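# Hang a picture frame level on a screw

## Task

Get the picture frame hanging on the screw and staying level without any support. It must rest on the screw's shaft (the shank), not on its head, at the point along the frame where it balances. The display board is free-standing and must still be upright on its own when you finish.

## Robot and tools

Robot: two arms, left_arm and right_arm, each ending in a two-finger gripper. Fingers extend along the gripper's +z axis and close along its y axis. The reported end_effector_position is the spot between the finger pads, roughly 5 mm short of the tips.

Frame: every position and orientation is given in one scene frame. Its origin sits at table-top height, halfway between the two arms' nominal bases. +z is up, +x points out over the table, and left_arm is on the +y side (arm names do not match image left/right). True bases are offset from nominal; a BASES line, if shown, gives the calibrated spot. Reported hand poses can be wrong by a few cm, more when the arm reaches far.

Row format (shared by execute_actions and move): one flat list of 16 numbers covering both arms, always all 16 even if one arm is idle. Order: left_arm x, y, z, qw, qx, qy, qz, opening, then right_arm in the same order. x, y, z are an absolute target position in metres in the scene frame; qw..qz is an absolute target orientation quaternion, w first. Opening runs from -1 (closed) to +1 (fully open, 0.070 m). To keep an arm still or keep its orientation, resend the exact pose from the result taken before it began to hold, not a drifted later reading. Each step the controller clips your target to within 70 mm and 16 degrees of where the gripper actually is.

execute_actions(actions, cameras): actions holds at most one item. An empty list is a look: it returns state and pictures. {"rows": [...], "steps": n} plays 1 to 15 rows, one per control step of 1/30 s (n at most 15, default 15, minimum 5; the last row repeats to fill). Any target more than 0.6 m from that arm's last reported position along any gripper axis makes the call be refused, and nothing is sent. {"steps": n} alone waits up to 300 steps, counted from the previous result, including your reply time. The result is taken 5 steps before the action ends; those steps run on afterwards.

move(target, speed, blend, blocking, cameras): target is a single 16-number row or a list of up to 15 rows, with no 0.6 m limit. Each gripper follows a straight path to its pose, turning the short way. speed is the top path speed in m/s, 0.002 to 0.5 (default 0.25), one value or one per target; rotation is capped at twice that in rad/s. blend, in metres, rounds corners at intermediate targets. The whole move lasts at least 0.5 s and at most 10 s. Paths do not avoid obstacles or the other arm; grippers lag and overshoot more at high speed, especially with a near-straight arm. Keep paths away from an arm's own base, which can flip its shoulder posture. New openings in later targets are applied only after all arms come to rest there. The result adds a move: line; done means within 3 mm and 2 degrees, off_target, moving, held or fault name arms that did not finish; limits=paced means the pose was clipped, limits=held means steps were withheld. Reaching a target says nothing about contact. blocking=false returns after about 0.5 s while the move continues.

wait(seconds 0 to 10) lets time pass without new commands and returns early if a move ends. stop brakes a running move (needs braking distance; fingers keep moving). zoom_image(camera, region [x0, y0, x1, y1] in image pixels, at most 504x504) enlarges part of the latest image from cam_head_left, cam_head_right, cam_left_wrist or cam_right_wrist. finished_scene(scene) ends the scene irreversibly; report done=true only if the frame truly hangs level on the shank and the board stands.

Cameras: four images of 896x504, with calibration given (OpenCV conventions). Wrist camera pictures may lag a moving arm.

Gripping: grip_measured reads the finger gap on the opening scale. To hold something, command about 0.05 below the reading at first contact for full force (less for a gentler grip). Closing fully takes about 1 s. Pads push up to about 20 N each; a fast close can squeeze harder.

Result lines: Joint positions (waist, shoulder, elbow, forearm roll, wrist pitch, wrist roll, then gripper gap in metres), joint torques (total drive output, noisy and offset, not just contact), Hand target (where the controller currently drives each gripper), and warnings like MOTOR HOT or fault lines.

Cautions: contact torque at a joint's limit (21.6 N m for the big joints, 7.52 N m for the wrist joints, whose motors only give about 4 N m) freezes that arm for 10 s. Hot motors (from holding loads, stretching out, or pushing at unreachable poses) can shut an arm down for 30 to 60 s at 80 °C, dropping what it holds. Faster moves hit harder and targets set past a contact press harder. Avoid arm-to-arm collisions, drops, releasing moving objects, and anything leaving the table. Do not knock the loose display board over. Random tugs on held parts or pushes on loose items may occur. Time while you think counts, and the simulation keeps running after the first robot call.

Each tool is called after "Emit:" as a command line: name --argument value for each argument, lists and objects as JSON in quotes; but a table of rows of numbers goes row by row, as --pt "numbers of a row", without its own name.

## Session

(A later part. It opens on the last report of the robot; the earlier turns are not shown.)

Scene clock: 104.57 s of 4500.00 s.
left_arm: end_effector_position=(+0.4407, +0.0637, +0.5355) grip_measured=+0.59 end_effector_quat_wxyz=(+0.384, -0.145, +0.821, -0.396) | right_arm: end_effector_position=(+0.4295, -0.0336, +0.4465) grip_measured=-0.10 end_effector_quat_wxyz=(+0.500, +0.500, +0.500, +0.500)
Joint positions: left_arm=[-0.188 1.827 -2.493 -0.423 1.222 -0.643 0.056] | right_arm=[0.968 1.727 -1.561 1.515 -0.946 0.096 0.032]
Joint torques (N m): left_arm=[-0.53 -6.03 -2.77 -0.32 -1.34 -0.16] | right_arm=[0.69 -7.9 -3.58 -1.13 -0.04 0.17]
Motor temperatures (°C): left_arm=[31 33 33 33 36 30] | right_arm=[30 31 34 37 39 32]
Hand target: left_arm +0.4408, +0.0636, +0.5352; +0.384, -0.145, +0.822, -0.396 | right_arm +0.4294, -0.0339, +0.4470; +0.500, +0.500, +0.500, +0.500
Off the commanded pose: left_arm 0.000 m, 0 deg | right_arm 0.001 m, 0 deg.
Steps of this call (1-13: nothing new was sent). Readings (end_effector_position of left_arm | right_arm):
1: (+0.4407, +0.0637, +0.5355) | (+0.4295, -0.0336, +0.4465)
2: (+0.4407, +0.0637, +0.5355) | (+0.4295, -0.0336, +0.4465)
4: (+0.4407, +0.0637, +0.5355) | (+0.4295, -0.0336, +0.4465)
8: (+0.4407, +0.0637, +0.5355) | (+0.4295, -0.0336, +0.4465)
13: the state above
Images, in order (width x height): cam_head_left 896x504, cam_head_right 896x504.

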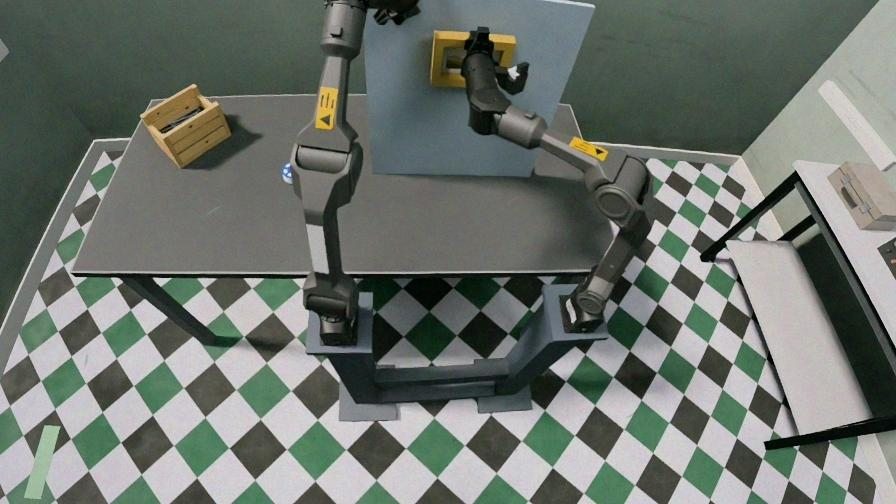

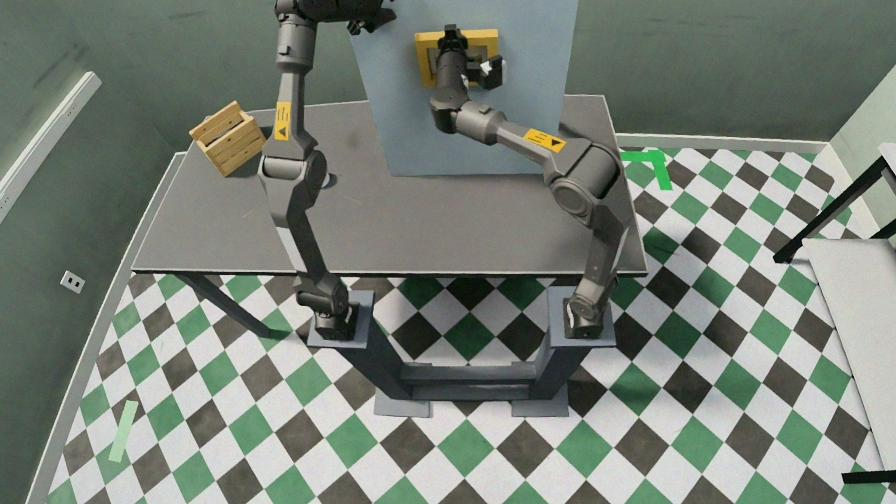

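Emit:
move --pt "0.4408 0.0636 0.5352 0.384 -0.145 0.822 -0.396 0.59 0.4295 -0.0337 0.4466 0.5 0.5 0.5 0.5 0.2" --pt "0.4408 0.0636 0.5352 0.384 -0.145 0.822 -0.396 0.59 0.3500 -0.0337 0.4466 0.5 0.5 0.5 0.5 0.2" --speed 0.08 --cameras '["all"]'

Emit:
zoom_image --camera "cam_left_wrist" --region '[340, 240, 560, 340]'

Emit:
zoom_image --camera "cam_head_left" --region '[420, 15, 532, 105]'

Emit:
zoom_image --camera "cam_head_right" --region '[400, 15, 512, 105]'

Scene clock: 109.13 s of 4500.00 s.
left_arm: end_effector_position=(+0.4407, +0.0637, +0.5355) grip_measured=+0.59 end_effector_quat_wxyz=(+0.384, -0.145, +0.821, -0.396) | right_arm: end_effector_position=(+0.3497, -0.0338, +0.4468) grip_measured=+0.20 end_effector_quat_wxyz=(+0.500, +0.500, +0.500, +0.500)
Joint positions: left_arm=[-0.188 1.827 -2.493 -0.423 1.222 -0.643 0.056] | right_arm=[1.189 1.585 -1.383 1.521 -1.168 0.124 0.042]
Joint torques (N m): left_arm=[-0.71 -6.11 -2.72 -0.22 -1.29 -0.12] | right_arm=[-0.52 -5.52 -3.95 -1.14 -0.01 0.16]
Motor temperatures (°C): left_arm=[31 33 33 33 36 30] | right_arm=[29 31 34 37 39 32]
Hand target: left_arm +0.4408, +0.0636, +0.5352; +0.384, -0.145, +0.822, -0.396 | right_arm +0.3500, -0.0337, +0.4466; +0.500, +0.500, +0.500, +0.500
Off the commanded pose: left_arm 0.000 m, 0 deg | right_arm 0.000 m, 0 deg.
Kept back: nothing.
move: done
camera_calibration:
cam_left_wrist: T_world_to_cam=[[-0.0562411, -0.663168, 0.746355, -0.329082], [-0.967121, -0.149513, -0.205726, 0.546452], [0.248021, -0.733385, -0.632955, 0.398069], [0, 0, 0, 1]] pos_world=[0.411248, 0.155403, 0.609991]
cam_right_wrist: T_world_to_cam=[[-0.00931416, 0.0378202, -0.999241, 0.451651], [-0.610325, 0.791349, 0.0356407, 0.217968], [0.792096, 0.610194, 0.0157119, -0.145074], [0, 0, 0, 1]] pos_world=[0.252151, -0.101047, 0.44582]

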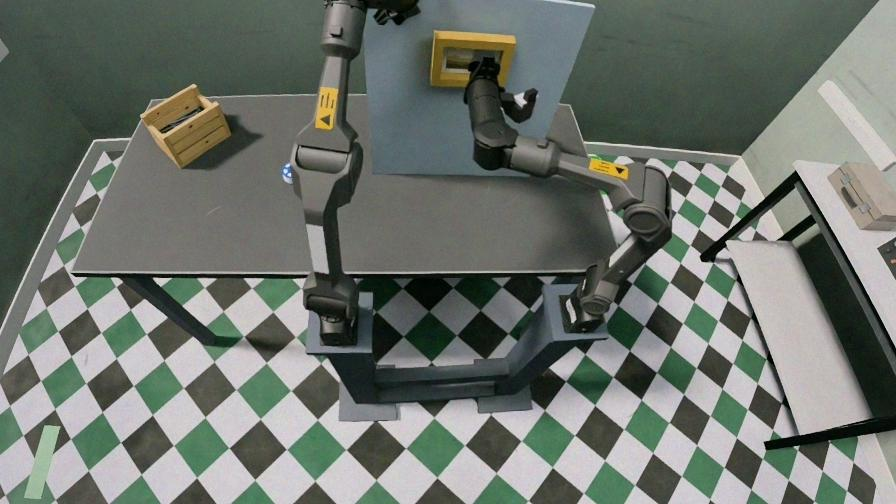

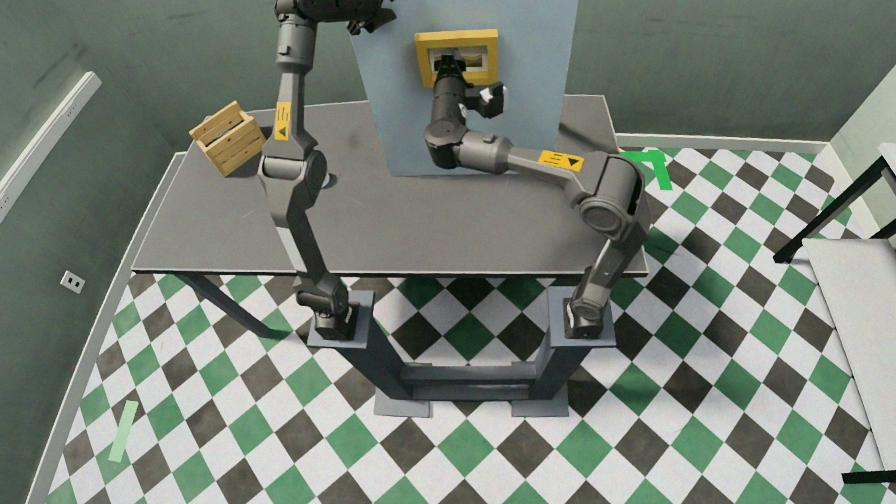

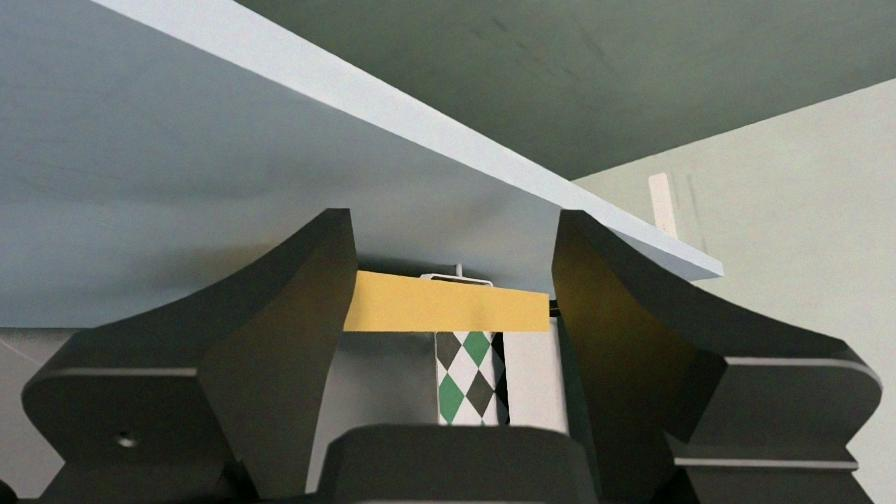

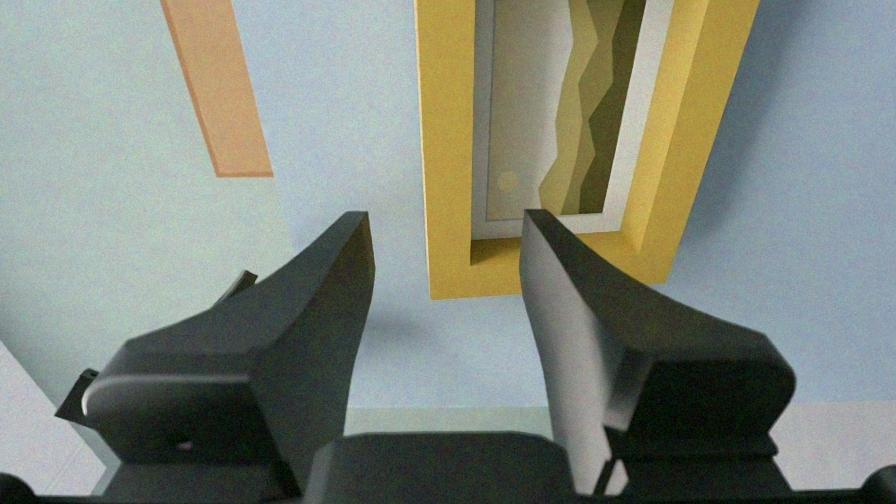

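Scaled by 2.291 from the camera's 896x504 image, which has a finer 1280x720 frame.

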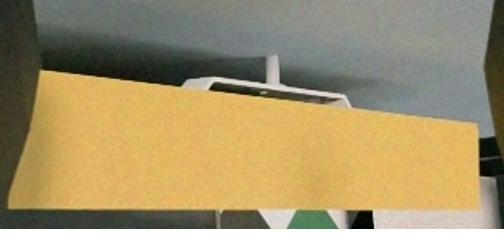

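Scaled by 4.500 from the camera's 896x504 image, which has a finer 1280x720 frame.

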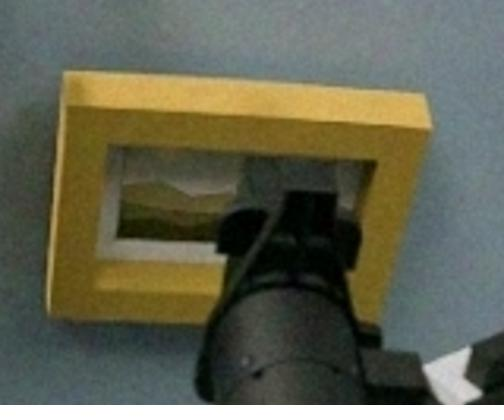

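Scaled by 4.500 from the camera's 896x504 image, which has a finer 1280x720 frame.

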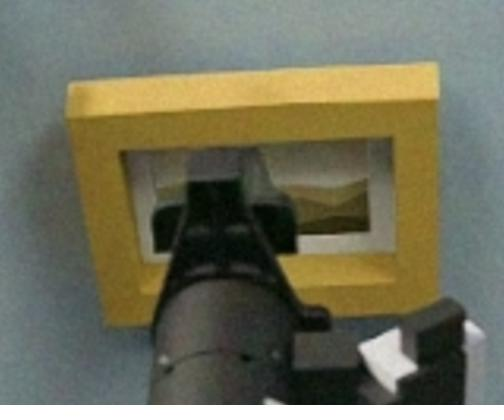

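Emit:
zoom_image --camera "cam_left_wrist" --region '[448, 260, 476, 288]'

Scaled by 18.000 from the camera's 896x504 image, which has a finer 1280x720 frame.

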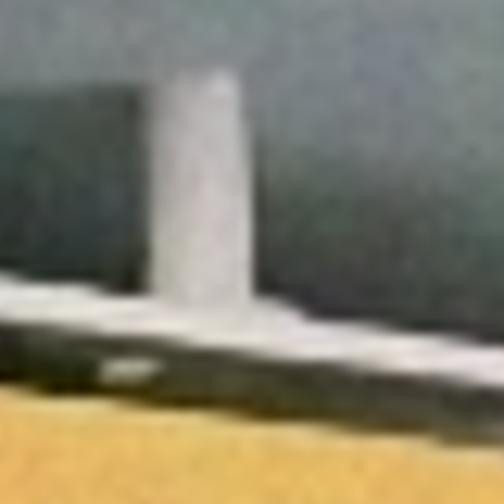

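Emit:
move --pt "0.4408 0.0636 0.5352 0.384 -0.145 0.822 -0.396 0.59 0.4278 -0.0338 0.4466 0.5 0.5 0.5 0.5 0.2" --pt "0.4408 0.0636 0.5352 0.384 -0.145 0.822 -0.396 0.59 0.4278 -0.0338 0.4466 0.5 0.5 0.5 0.5 -0.36" --speed 0.08 --cameras '["cam_left_wrist", "cam_right_wrist"]'

Emit:
zoom_image --camera "cam_left_wrist" --region '[430, 250, 490, 300]'

Scene clock: 116.57 s of 4500.00 s.
left_arm: end_effector_position=(+0.4407, +0.0637, +0.5355) grip_measured=+0.59 end_effector_quat_wxyz=(+0.384, -0.145, +0.821, -0.396) | right_arm: end_effector_position=(+0.4280, -0.0339, +0.4466) grip_measured=-0.36 end_effector_quat_wxyz=(+0.500, +0.500, +0.500, +0.500)
Joint positions: left_arm=[-0.188 1.827 -2.493 -0.423 1.222 -0.643 0.056] | right_arm=[0.971 1.724 -1.556 1.513 -0.95 0.099 0.022]
Joint torques (N m): left_arm=[-0.75 -5.85 -2.73 -0.16 -1.15 -0.12] | right_arm=[0.69 -8 -3.57 -0.96 -0.22 0.09]
Motor temperatures (°C): left_arm=[31 33 33 33 36 30] | right_arm=[29 31 34 36 39 32]
Hand target: left_arm +0.4408, +0.0636, +0.5352; +0.384, -0.145, +0.822, -0.396 | right_arm +0.4278, -0.0338, +0.4466; +0.500, +0.500, +0.500, +0.500
Off the commanded pose: left_arm 0.000 m, 0 deg | right_arm 0.000 m, 0 deg.
Kept back: nothing.
move: done
camera_calibration:
cam_left_wrist: T_world_to_cam=[[-0.0562411, -0.663168, 0.746355, -0.329082], [-0.967121, -0.149513, -0.205726, 0.546452], [0.248021, -0.733385, -0.632955, 0.398069], [0, 0, 0, 1]] pos_world=[0.411248, 0.155403, 0.609991]
cam_right_wrist: T_world_to_cam=[[-0.00976117, 0.038539, -0.999209, 0.452382], [-0.610094, 0.791489, 0.0364873, 0.265319], [0.792269, 0.609968, 0.0157866, -0.20712], [0, 0, 0, 1]] pos_world=[0.33038, -0.101095, 0.445613]
Images, in order (width x height): cam_left_wrist 896x504, cam_right_wrist 896x504.

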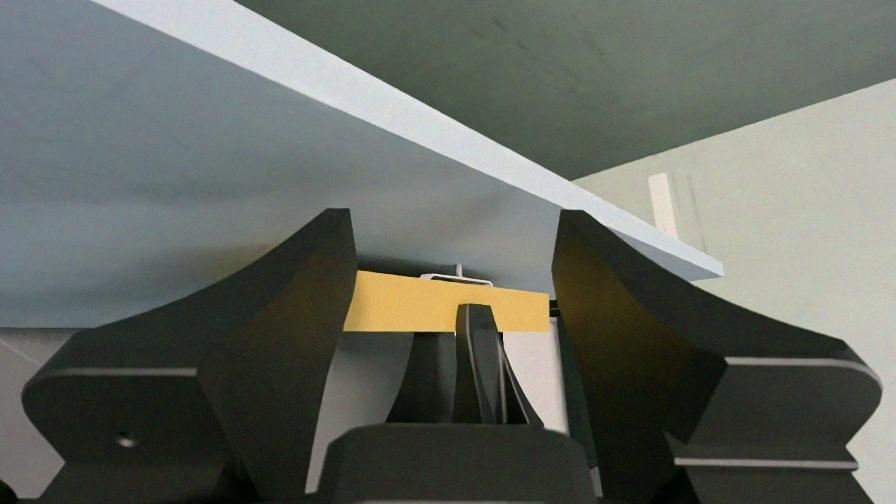

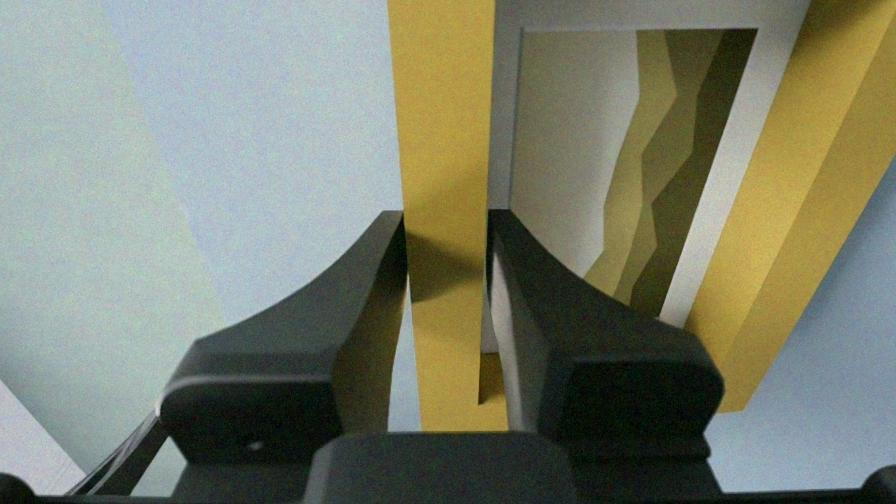

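Scaled by 8.400 from the camera's 896x504 image, which has a finer 1280x720 frame.

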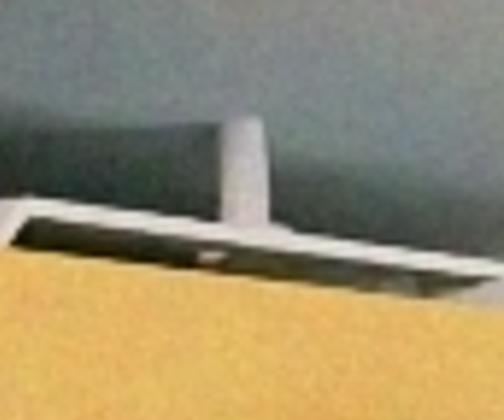

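Emit:
move --pt "0.4408 0.0636 0.5352 0.384 -0.145 0.822 -0.396 0.59 0.4278 -0.0338 0.4466 0.5 0.5 0.5 0.5 -0.50" --pt "0.4408 0.0636 0.5352 0.384 -0.145 0.822 -0.396 0.59 0.4278 -0.0338 0.4483 0.5 0.5 0.5 0.5 -0.50" --pt "0.4408 0.0636 0.5352 0.384 -0.145 0.822 -0.396 0.59 0.4305 -0.0338 0.4483 0.5 0.5 0.5 0.5 -0.50" --speed 0.015 --cameras '["cam_left_wrist"]'

Emit:
zoom_image --camera "cam_left_wrist" --region '[430, 250, 490, 300]'

Scene clock: 118.30 s of 4500.00 s.
left_arm: end_effector_position=(+0.4407, +0.0637, +0.5355) grip_measured=+0.59 end_effector_quat_wxyz=(+0.384, -0.145, +0.821, -0.396) | right_arm: end_effector_position=(+0.4307, -0.0335, +0.4469) grip_measured=-0.43 end_effector_quat_wxyz=(+0.499, +0.501, +0.501, +0.499)
Joint positions: left_arm=[-0.188 1.827 -2.493 -0.423 1.222 -0.643 0.056] | right_arm=[0.965 1.731 -1.57 1.521 -0.943 0.089 0.02]
Joint torques (N m): left_arm=[-0.7 -6.05 -2.58 -0.11 -1.15 -0.1] | right_arm=[-0.24 -8.3 -4.68 -1.78 -0.1 -0.24]
Motor temperatures (°C): left_arm=[31 33 33 33 36 30] | right_arm=[29 31 34 36 39 32]
Hand target: left_arm +0.4408, +0.0636, +0.5352; +0.384, -0.145, +0.822, -0.396 | right_arm +0.4305, -0.0338, +0.4483; +0.500, +0.500, +0.500, +0.500
Off the commanded pose: left_arm 0.000 m, 0 deg | right_arm 0.001 m, 0 deg.
Kept back: nothing.
move: done
camera_calibration:
cam_left_wrist: T_world_to_cam=[[-0.0562411, -0.663168, 0.746355, -0.329082], [-0.967121, -0.149513, -0.205726, 0.546452], [0.248021, -0.733385, -0.632955, 0.398069], [0, 0, 0, 1]] pos_world=[0.411248, 0.155403, 0.609991]
Images, in order (width x height): cam_left_wrist 896x504.

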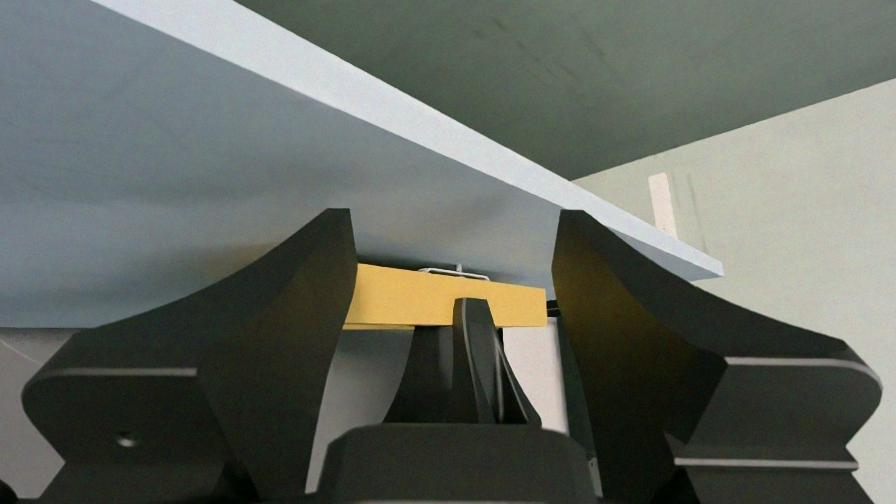

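Scaled by 8.400 from the camera's 896x504 image, which has a finer 1280x720 frame.

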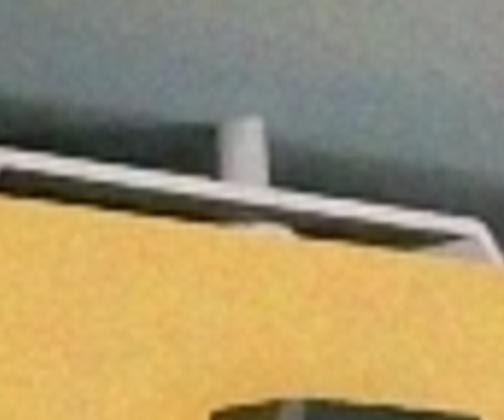

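Emit:
move --pt "0.4408 0.0636 0.5352 0.384 -0.145 0.822 -0.396 0.59 0.4305 -0.0338 0.4450 0.5 0.5 0.5 0.5 -0.50" --speed 0.01 --cameras '[]'

Scene clock: 119.23 s of 4500.00 s.
left_arm: end_effector_position=(+0.4407, +0.0637, +0.5355) grip_measured=+0.59 end_effector_quat_wxyz=(+0.384, -0.145, +0.821, -0.396) | right_arm: end_effector_position=(+0.4304, -0.0336, +0.4457) grip_measured=-0.43 end_effector_quat_wxyz=(+0.500, +0.499, +0.500, +0.501)
Joint positions: left_arm=[-0.188 1.827 -2.493 -0.423 1.222 -0.643 0.056] | right_arm=[0.965 1.729 -1.558 1.508 -0.943 0.104 0.02]
Joint torques (N m): left_arm=[-0.58 -6.15 -2.71 -0.13 -1.11 -0.12] | right_arm=[0.69 -8.33 -3.62 -1.01 -0.35 0.11]
Motor temperatures (°C): left_arm=[31 33 33 33 36 30] | right_arm=[29 31 34 36 39 32]
Hand target: left_arm +0.4408, +0.0636, +0.5352; +0.384, -0.145, +0.822, -0.396 | right_arm +0.4305, -0.0338, +0.4450; +0.500, +0.500, +0.500, +0.500
Off the commanded pose: left_arm 0.000 m, 0 deg | right_arm 0.001 m, 0 deg.
Kept back: nothing.
move: done
No camera images: "cameras" was empty.

Emit:
move --pt "0.4408 0.0636 0.5352 0.384 -0.145 0.822 -0.396 0.59 0.4307 -0.0338 0.4435 0.5 0.5 0.5 0.5 -0.50" --speed 0.01 --cameras '["cam_left_wrist"]'

Emit:
zoom_image --camera "cam_left_wrist" --region '[430, 250, 490, 300]'

Scene clock: 120.20 s of 4500.00 s.
left_arm: end_effector_position=(+0.4407, +0.0637, +0.5355) grip_measured=+0.59 end_effector_quat_wxyz=(+0.384, -0.145, +0.821, -0.396) | right_arm: end_effector_position=(+0.4304, -0.0335, +0.4449) grip_measured=-0.44 end_effector_quat_wxyz=(+0.500, +0.499, +0.499, +0.501)
Joint positions: left_arm=[-0.188 1.827 -2.493 -0.423 1.222 -0.643 0.056] | right_arm=[0.965 1.729 -1.553 1.502 -0.943 0.112 0.02]
Joint torques (N m): left_arm=[-0.75 -6.2 -2.75 -0.11 -1.1 -0.06] | right_arm=[-0.29 -5.08 -1.33 0.82 -0.49 0.22]
Motor temperatures (°C): left_arm=[31 33 33 33 36 30] | right_arm=[29 31 34 36 39 32]
Hand target: left_arm +0.4408, +0.0636, +0.5352; +0.384, -0.145, +0.822, -0.396 | right_arm +0.4307, -0.0338, +0.4435; +0.500, +0.500, +0.500, +0.500
Off the commanded pose: left_arm 0.000 m, 0 deg | right_arm 0.001 m, 0 deg.
Kept back: nothing.
move: done
camera_calibration:
cam_left_wrist: T_world_to_cam=[[-0.0562411, -0.663168, 0.746355, -0.329082], [-0.967121, -0.149513, -0.205726, 0.546452], [0.248021, -0.733385, -0.632955, 0.398069], [0, 0, 0, 1]] pos_world=[0.411248, 0.155403, 0.609991]
Images, in order (width x height): cam_left_wrist 896x504.

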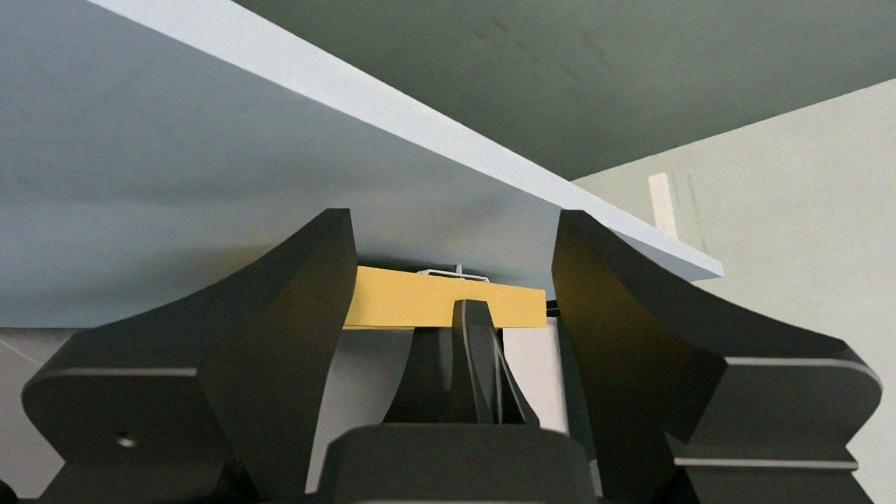

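Scaled by 8.400 from the camera's 896x504 image, which has a finer 1280x720 frame.

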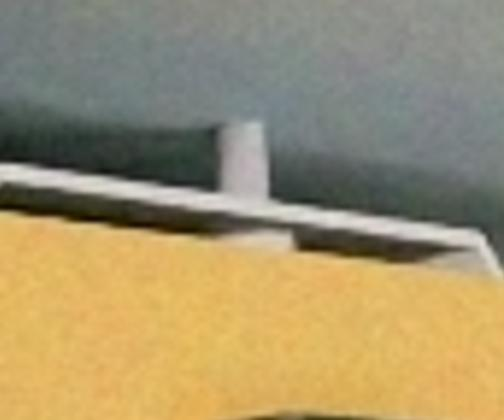

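Emit:
move --pt "0.4408 0.0636 0.5352 0.384 -0.145 0.822 -0.396 0.59 0.4305 -0.0334 0.4430 0.5 0.5 0.5 0.5 -0.50" --speed 0.01 --cameras '[]'

Emit:
move --pt "0.4408 0.0636 0.5352 0.384 -0.145 0.822 -0.396 0.59 0.4305 -0.0344 0.4430 0.5 0.5 0.5 0.5 -0.50" --speed 0.01 --cameras '[]'

Scene clock: 121.67 s of 4500.00 s.
left_arm: end_effector_position=(+0.4407, +0.0637, +0.5355) grip_measured=+0.59 end_effector_quat_wxyz=(+0.384, -0.145, +0.821, -0.396) | right_arm: end_effector_position=(+0.4304, -0.0339, +0.4446) grip_measured=-0.44 end_effector_quat_wxyz=(+0.500, +0.500, +0.499, +0.501)
Joint positions: left_arm=[-0.188 1.827 -2.493 -0.423 1.222 -0.643 0.056] | right_arm=[0.965 1.729 -1.552 1.502 -0.945 0.114 0.02]
Joint torques (N m): left_arm=[-0.51 -6.2 -2.64 -0.14 -1.08 -0.07] | right_arm=[-0.45 0.92 1.48 2.94 -0.58 0.3]
Motor temperatures (°C): left_arm=[31 33 33 33 36 30] | right_arm=[29 31 34 36 39 32]
Hand target: left_arm +0.4408, +0.0636, +0.5352; +0.384, -0.145, +0.822, -0.396 | right_arm +0.4305, -0.0334, +0.4430; +0.500, +0.500, +0.500, +0.500
Off the commanded pose: left_arm 0.000 m, 0 deg | right_arm 0.002 m, 0 deg.
Kept back: nothing.
move: done
No camera images: "cameras" was empty.

Scene clock: 122.37 s of 4500.00 s.
left_arm: end_effector_position=(+0.4407, +0.0637, +0.5355) grip_measured=+0.59 end_effector_quat_wxyz=(+0.384, -0.145, +0.821, -0.396) | right_arm: end_effector_position=(+0.4303, -0.0336, +0.4435) grip_measured=-0.44 end_effector_quat_wxyz=(+0.501, +0.499, +0.500, +0.501)
Joint positions: left_arm=[-0.188 1.827 -2.493 -0.423 1.222 -0.643 0.056] | right_arm=[0.965 1.728 -1.547 1.5 -0.943 0.115 0.02]
Joint torques (N m): left_arm=[-0.54 -5.98 -2.66 -0.13 -1.08 -0.11] | right_arm=[-3.23 0.96 2.8 3.84 -0.71 0.25]
Motor temperatures (°C): left_arm=[31 33 33 33 36 30] | right_arm=[29 31 34 37 39 32]
Hand target: left_arm +0.4408, +0.0636, +0.5352; +0.384, -0.145, +0.822, -0.396 | right_arm +0.4305, -0.0344, +0.4430; +0.500, +0.500, +0.500, +0.500
Off the commanded pose: left_arm 0.000 m, 0 deg | right_arm 0.001 m, 0 deg.
Kept back: nothing.
move: done
No camera images: "cameras" was empty.

Emit:
move --pt "0.4408 0.0636 0.5352 0.384 -0.145 0.822 -0.396 0.59 0.4303 -0.0337 0.4443 0.5 0.5 0.5 0.5 -0.50" --speed 0.01 --cameras '["cam_left_wrist"]'

Emit:
zoom_image --camera "cam_left_wrist" --region '[430, 250, 490, 300]'

Scene clock: 123.33 s of 4500.00 s.
left_arm: end_effector_position=(+0.4407, +0.0637, +0.5355) grip_measured=+0.59 end_effector_quat_wxyz=(+0.384, -0.145, +0.821, -0.396) | right_arm: end_effector_position=(+0.4304, -0.0340, +0.4441) grip_measured=-0.44 end_effector_quat_wxyz=(+0.501, +0.500, +0.500, +0.500)
Joint positions: left_arm=[-0.188 1.827 -2.493 -0.423 1.222 -0.643 0.056] | right_arm=[0.965 1.729 -1.553 1.506 -0.945 0.108 0.02]
Joint torques (N m): left_arm=[-0.59 -6.07 -2.58 -0.14 -1.03 -0.11] | right_arm=[-2.04 1.21 0.88 3.52 -1.05 -0.14]
Motor temperatures (°C): left_arm=[31 33 33 33 36 30] | right_arm=[29 31 34 37 39 32]
Hand target: left_arm +0.4408, +0.0636, +0.5352; +0.384, -0.145, +0.822, -0.396 | right_arm +0.4303, -0.0337, +0.4443; +0.500, +0.500, +0.500, +0.500
Off the commanded pose: left_arm 0.000 m, 0 deg | right_arm 0.000 m, 0 deg.
Kept back: nothing.
move: done
camera_calibration:
cam_left_wrist: T_world_to_cam=[[-0.0562411, -0.663168, 0.746355, -0.329082], [-0.967121, -0.149513, -0.205726, 0.546452], [0.248021, -0.733385, -0.632955, 0.398069], [0, 0, 0, 1]] pos_world=[0.411248, 0.155403, 0.609991]
Images, in order (width x height): cam_left_wrist 896x504.

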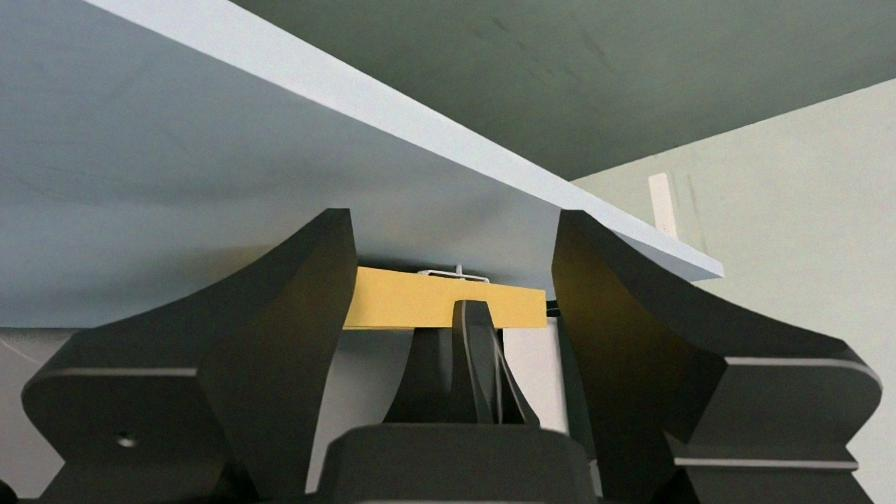

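Scaled by 8.400 from the camera's 896x504 image, which has a finer 1280x720 frame.

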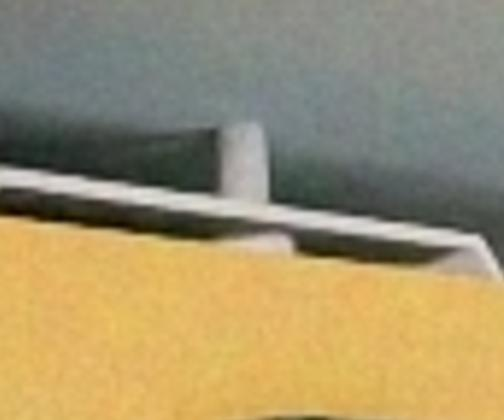

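Emit:
move --pt "0.4408 0.0636 0.5352 0.384 -0.145 0.822 -0.396 0.59 0.4300 -0.0337 0.4452 0.5 0.5 0.5 0.5 -0.50" --speed 0.01 --cameras '[]'

Scene clock: 124.27 s of 4500.00 s.
left_arm: end_effector_position=(+0.4407, +0.0637, +0.5355) grip_measured=+0.59 end_effector_quat_wxyz=(+0.384, -0.145, +0.821, -0.396) | right_arm: end_effector_position=(+0.4302, -0.0339, +0.4444) grip_measured=-0.43 end_effector_quat_wxyz=(+0.500, +0.501, +0.500, +0.499)
Joint positions: left_arm=[-0.188 1.827 -2.493 -0.423 1.222 -0.643 0.056] | right_arm=[0.966 1.729 -1.555 1.511 -0.946 0.105 0.02]
Joint torques (N m): left_arm=[-0.37 -6.17 -2.55 -0.14 -1.03 -0.08] | right_arm=[-0.33 -1.39 -0.06 2.68 -0.64 -0.11]
Motor temperatures (°C): left_arm=[31 33 33 33 36 30] | right_arm=[29 31 34 37 39 32]
Hand target: left_arm +0.4408, +0.0636, +0.5352; +0.384, -0.145, +0.822, -0.396 | right_arm +0.4300, -0.0337, +0.4452; +0.500, +0.500, +0.500, +0.500
Off the commanded pose: left_arm 0.000 m, 0 deg | right_arm 0.001 m, 0 deg.
Kept back: nothing.
move: done
No camera images: "cameras" was empty.

Emit:
move --pt "0.4408 0.0636 0.5352 0.384 -0.145 0.822 -0.396 0.59 0.4300 -0.0337 0.4458 0.5 0.5 0.5 0.5 -0.50" --pt "0.4408 0.0636 0.5352 0.384 -0.145 0.822 -0.396 0.59 0.4300 -0.0337 0.4458 0.5 0.5 0.5 0.5 -0.42" --speed 0.01 --cameras '["cam_left_wrist"]'

Emit:
zoom_image --camera "cam_left_wrist" --region '[430, 250, 490, 300]'

Scene clock: 125.70 s of 4500.00 s.
left_arm: end_effector_position=(+0.4407, +0.0637, +0.5355) grip_measured=+0.59 end_effector_quat_wxyz=(+0.384, -0.145, +0.821, -0.396) | right_arm: end_effector_position=(+0.4302, -0.0339, +0.4449) grip_measured=-0.42 end_effector_quat_wxyz=(+0.500, +0.501, +0.500, +0.499)
Joint positions: left_arm=[-0.188 1.827 -2.493 -0.423 1.222 -0.643 0.056] | right_arm=[0.966 1.729 -1.558 1.513 -0.946 0.102 0.02]
Joint torques (N m): left_arm=[-0.52 -6.01 -2.64 -0.16 -1.07 -0.08] | right_arm=[1.19 -5.17 -2.55 0.37 -0.08 -0.13]
Motor temperatures (°C): left_arm=[31 33 33 33 36 30] | right_arm=[29 31 34 37 39 32]
Hand target: left_arm +0.4408, +0.0636, +0.5352; +0.384, -0.145, +0.822, -0.396 | right_arm +0.4300, -0.0337, +0.4458; +0.500, +0.500, +0.500, +0.500
Off the commanded pose: left_arm 0.000 m, 0 deg | right_arm 0.001 m, 0 deg.
Kept back: nothing.
move: done
camera_calibration:
cam_left_wrist: T_world_to_cam=[[-0.0562411, -0.663168, 0.746355, -0.329082], [-0.967121, -0.149513, -0.205726, 0.546452], [0.248021, -0.733385, -0.632955, 0.398069], [0, 0, 0, 1]] pos_world=[0.411248, 0.155403, 0.609991]
Images, in order (width x height): cam_left_wrist 896x504.

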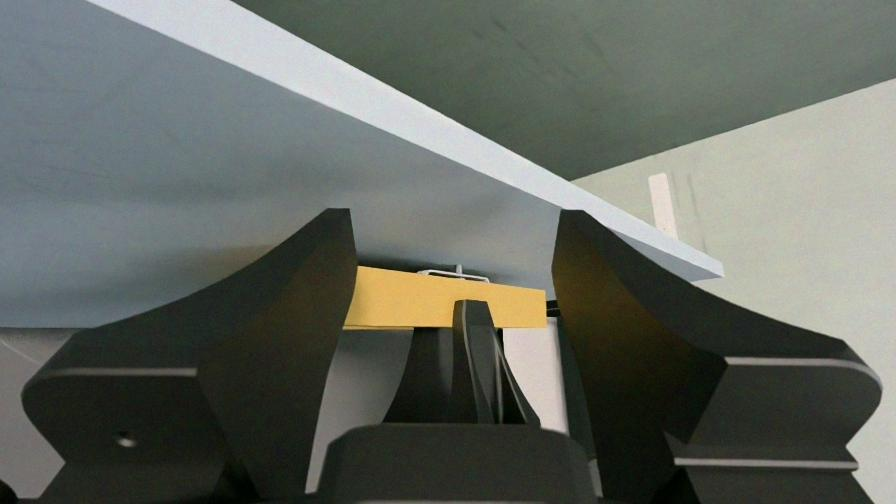

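Scaled by 8.400 from the camera's 896x504 image, which has a finer 1280x720 frame.

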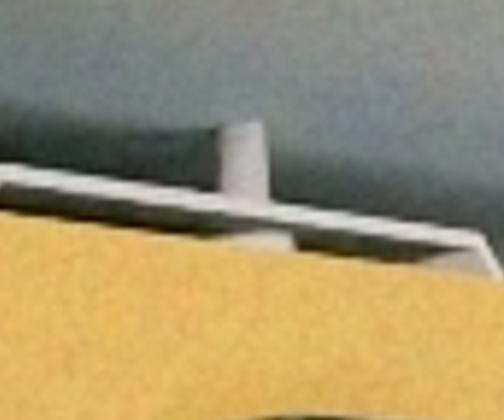

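Emit:
move --pt "0.4408 0.0636 0.5352 0.384 -0.145 0.822 -0.396 0.59 0.4302 -0.0338 0.4448 0.5 0.5 0.5 0.5 -0.38" --pt "0.4408 0.0636 0.5352 0.384 -0.145 0.822 -0.396 0.59 0.4302 -0.0338 0.4446 0.5 0.5 0.5 0.5 -0.28" --speed 0.01 --cameras '["cam_left_wrist", "cam_right_wrist"]'

Emit:
zoom_image --camera "cam_left_wrist" --region '[430, 250, 490, 300]'

Scene clock: 128.03 s of 4500.00 s.
left_arm: end_effector_position=(+0.4407, +0.0637, +0.5355) grip_measured=+0.59 end_effector_quat_wxyz=(+0.384, -0.145, +0.821, -0.396) | right_arm: end_effector_position=(+0.4302, -0.0337, +0.4438) grip_measured=-0.28 end_effector_quat_wxyz=(+0.500, +0.500, +0.501, +0.499)
Joint positions: left_arm=[-0.188 1.827 -2.493 -0.423 1.222 -0.643 0.056] | right_arm=[0.966 1.729 -1.553 1.509 -0.945 0.107 0.025]
Joint torques (N m): left_arm=[-0.37 -6.13 -2.7 -0.17 -1.09 -0.1] | right_arm=[-0.07 -6.71 -4.65 -1.15 -0.17 0.18]
Motor temperatures (°C): left_arm=[31 33 33 33 36 30] | right_arm=[29 31 34 37 39 32]
Hand target: left_arm +0.4408, +0.0636, +0.5352; +0.384, -0.145, +0.822, -0.396 | right_arm +0.4302, -0.0338, +0.4446; +0.500, +0.500, +0.500, +0.500
Off the commanded pose: left_arm 0.000 m, 0 deg | right_arm 0.001 m, 0 deg.
Kept back: nothing.
move: done
camera_calibration:
cam_left_wrist: T_world_to_cam=[[-0.0562411, -0.663168, 0.746355, -0.329082], [-0.967121, -0.149513, -0.205726, 0.546452], [0.248021, -0.733385, -0.632955, 0.398069], [0, 0, 0, 1]] pos_world=[0.411248, 0.155403, 0.609991]
cam_right_wrist: T_world_to_cam=[[-0.0116472, 0.0377389, -0.99922, 0.450403], [-0.61019, 0.79139, 0.037002, 0.266424], [0.792169, 0.610145, 0.0138104, -0.208026], [0, 0, 0, 1]] pos_world=[0.332607, -0.100917, 0.443066]
Images, in order (width x height): cam_left_wrist 896x504, cam_right_wrist 896x504.

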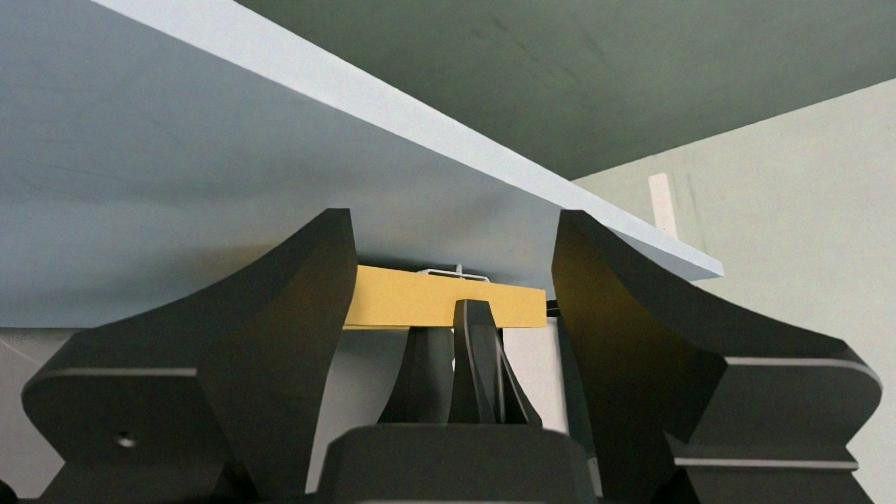

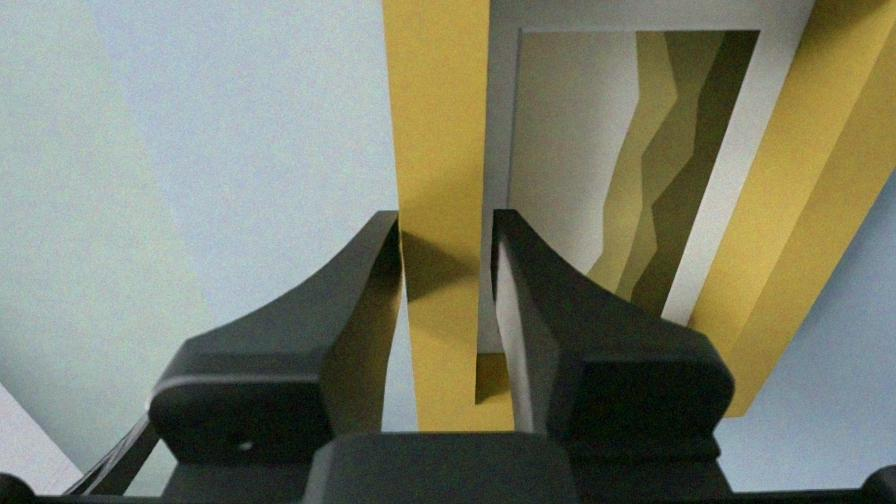

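Scaled by 8.400 from the camera's 896x504 image, which has a finer 1280x720 frame.

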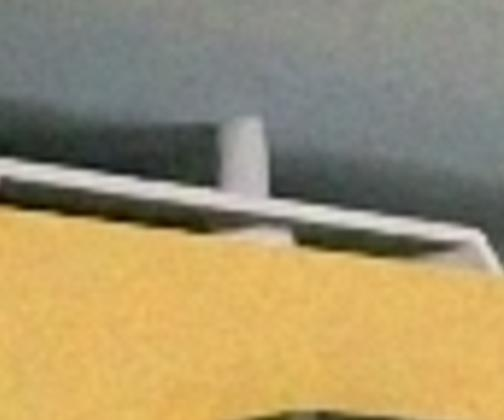

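Emit:
move --pt "0.4408 0.0636 0.5352 0.384 -0.145 0.822 -0.396 0.59 0.4302 -0.0338 0.4460 0.5 0.5 0.5 0.5 -0.10" --pt "0.4408 0.0636 0.5352 0.384 -0.145 0.822 -0.396 0.59 0.4302 -0.0338 0.4460 0.5 0.5 0.5 0.5 0.05" --speed 0.01 --cameras '["cam_left_wrist", "cam_right_wrist"]'

Emit:
zoom_image --camera "cam_left_wrist" --region '[430, 250, 490, 300]'

Emit:
zoom_image --camera "cam_head_right" --region '[400, 15, 512, 105]'

Scene clock: 130.63 s of 4500.00 s.
left_arm: end_effector_position=(+0.4407, +0.0637, +0.5355) grip_measured=+0.59 end_effector_quat_wxyz=(+0.384, -0.145, +0.821, -0.396) | right_arm: end_effector_position=(+0.4302, -0.0337, +0.4460) grip_measured=+0.05 end_effector_quat_wxyz=(+0.500, +0.500, +0.500, +0.500)
Joint positions: left_arm=[-0.188 1.827 -2.493 -0.423 1.222 -0.643 0.056] | right_arm=[0.966 1.729 -1.56 1.511 -0.945 0.101 0.037]
Joint torques (N m): left_arm=[-0.55 -6.08 -2.49 -0.17 -1.05 -0.07] | right_arm=[0.72 -6.21 -4.32 -0.96 0.01 -0.17]
Motor temperatures (°C): left_arm=[31 33 33 33 36 30] | right_arm=[29 31 34 37 39 32]
Hand target: left_arm +0.4408, +0.0636, +0.5352; +0.384, -0.145, +0.822, -0.396 | right_arm +0.4302, -0.0338, +0.4460; +0.500, +0.500, +0.500, +0.500
Off the commanded pose: left_arm 0.000 m, 0 deg | right_arm 0.000 m, 0 deg.
Kept back: nothing.
move: done
camera_calibration:
cam_left_wrist: T_world_to_cam=[[-0.0562411, -0.663168, 0.746355, -0.329082], [-0.967121, -0.149513, -0.205726, 0.546452], [0.248021, -0.733385, -0.632955, 0.398069], [0, 0, 0, 1]] pos_world=[0.411248, 0.155403, 0.609991]
cam_right_wrist: T_world_to_cam=[[-0.00952763, 0.0383408, -0.999219, 0.451663], [-0.61012, 0.791482, 0.0361873, 0.266715], [0.792252, 0.609988, 0.0158516, -0.208977], [0, 0, 0, 1]] pos_world=[0.332594, -0.100943, 0.444972]
Images, in order (width x height): cam_left_wrist 896x504, cam_right_wrist 896x504.

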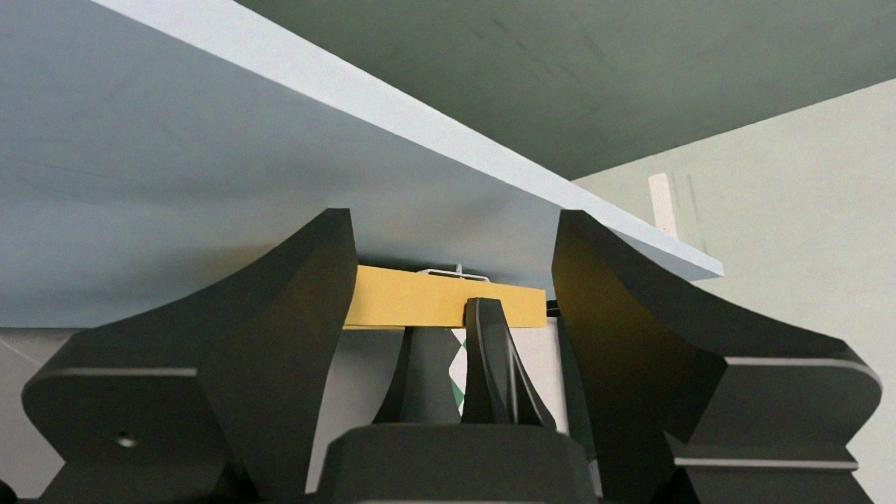

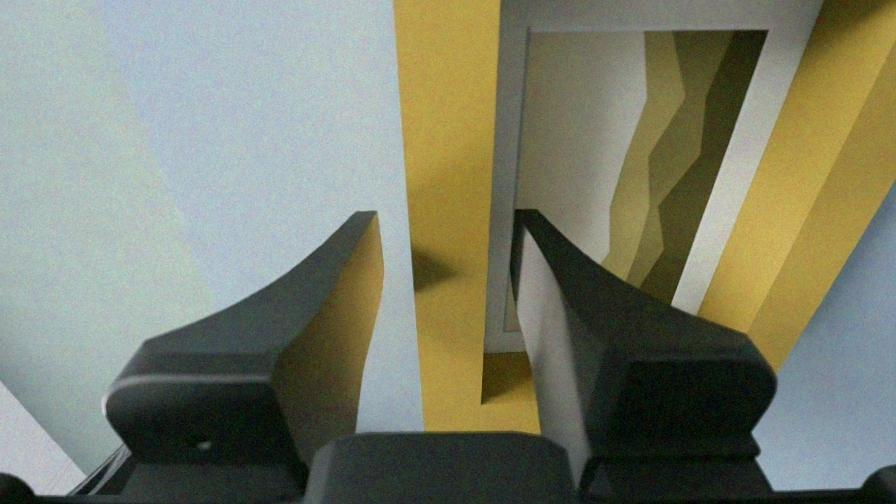

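Scaled by 8.400 from the camera's 896x504 image, which has a finer 1280x720 frame.

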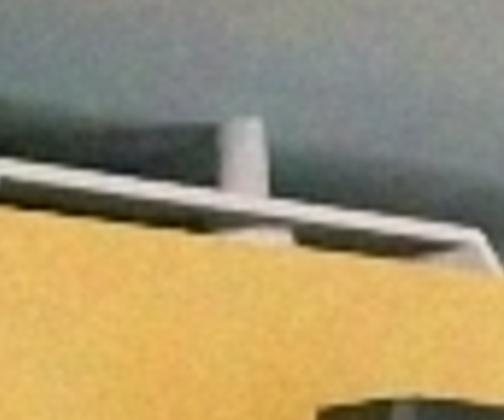

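This scene's latest camera images include none from cam_head_right. They are from: cam_left_wrist, cam_right_wrist. cam_head_right's image comes with the result of a call that names it in "cameras".

Emit:
zoom_image --camera "cam_left_wrist" --region '[340, 240, 560, 340]'

Emit:
execute_actions --actions '[]' --cameras '["cam_head_left", "cam_head_right"]'

Emit:
zoom_image --camera "cam_head_left" --region '[420, 15, 532, 105]'

Emit:
zoom_image --camera "cam_head_right" --region '[400, 15, 512, 105]'

Scaled by 2.291 from the camera's 896x504 image, which has a finer 1280x720 frame.

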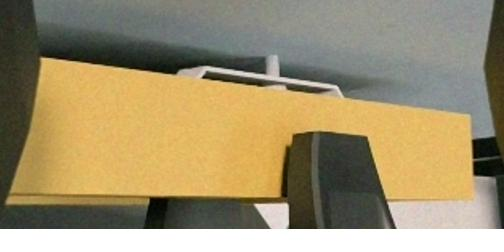

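Scene clock: 131.33 s of 4500.00 s.
left_arm: end_effector_position=(+0.4407, +0.0637, +0.5355) grip_measured=+0.59 end_effector_quat_wxyz=(+0.384, -0.145, +0.821, -0.396) | right_arm: end_effector_position=(+0.4302, -0.0337, +0.4460) grip_measured=+0.05 end_effector_quat_wxyz=(+0.500, +0.500, +0.500, +0.500)
Joint positions: left_arm=[-0.188 1.827 -2.493 -0.423 1.222 -0.643 0.056] | right_arm=[0.966 1.729 -1.56 1.511 -0.945 0.101 0.037]
Joint torques (N m): left_arm=[-0.57 -6.17 -2.76 -0.17 -1.06 -0.07] | right_arm=[0.67 -6.03 -4.17 -0.97 0.01 -0.15]
Motor temperatures (°C): left_arm=[31 33 33 33 36 30] | right_arm=[29 31 34 37 39 32]
Hand target: left_arm +0.4408, +0.0636, +0.5352; +0.384, -0.145, +0.822, -0.396 | right_arm +0.4302, -0.0338, +0.4460; +0.500, +0.500, +0.500, +0.500
Off the commanded pose: left_arm 0.000 m, 0 deg | right_arm 0.000 m, 0 deg.
Steps of this call (1-21: nothing new was sent). Readings (end_effector_position of left_arm | right_arm):
1: (+0.4407, +0.0637, +0.5355) | (+0.4302, -0.0337, +0.4460)
2: (+0.4407, +0.0637, +0.5355) | (+0.4302, -0.0337, +0.4460)
4: (+0.4407, +0.0637, +0.5355) | (+0.4302, -0.0337, +0.4460)
8: (+0.4407, +0.0637, +0.5355) | (+0.4302, -0.0337, +0.4460)
21: the state above
Images, in order (width x height): cam_head_left 896x504, cam_head_right 896x504.

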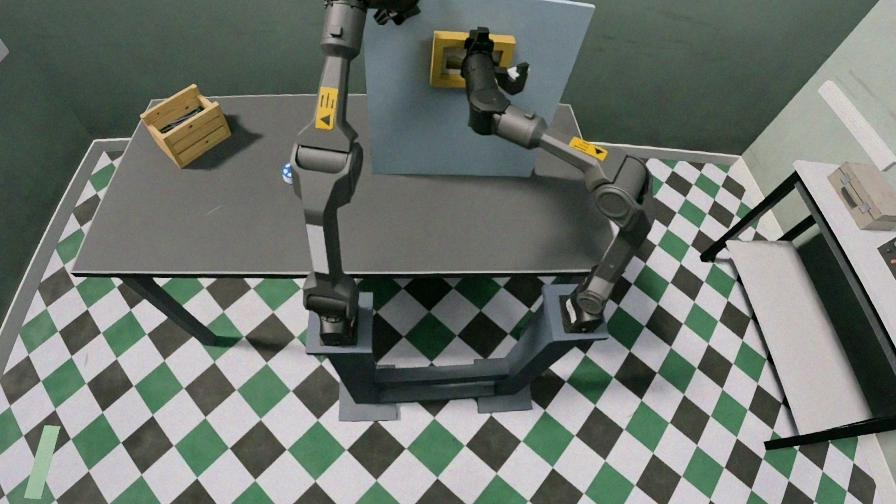

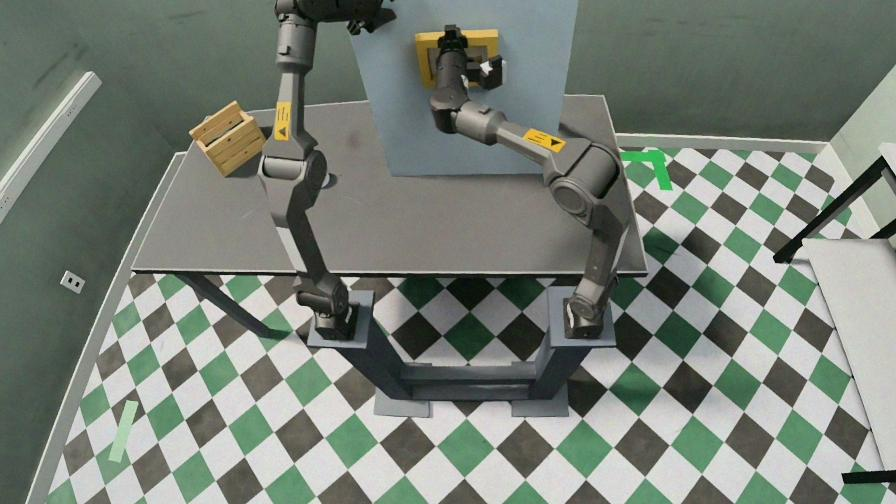

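Scaled by 4.500 from the camera's 896x504 image, which has a finer 1280x720 frame.

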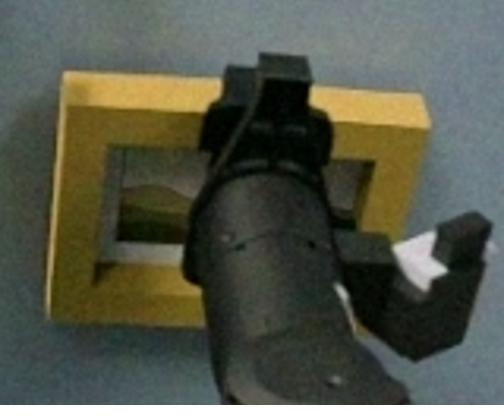

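Scaled by 4.500 from the camera's 896x504 image, which has a finer 1280x720 frame.

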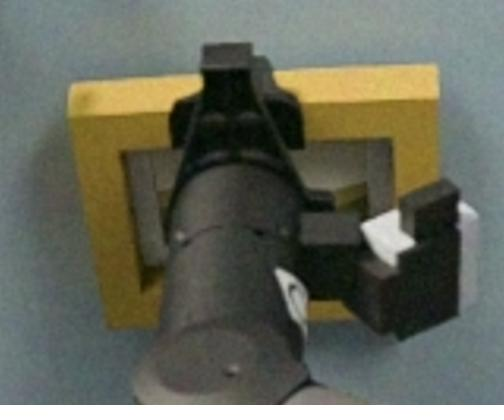

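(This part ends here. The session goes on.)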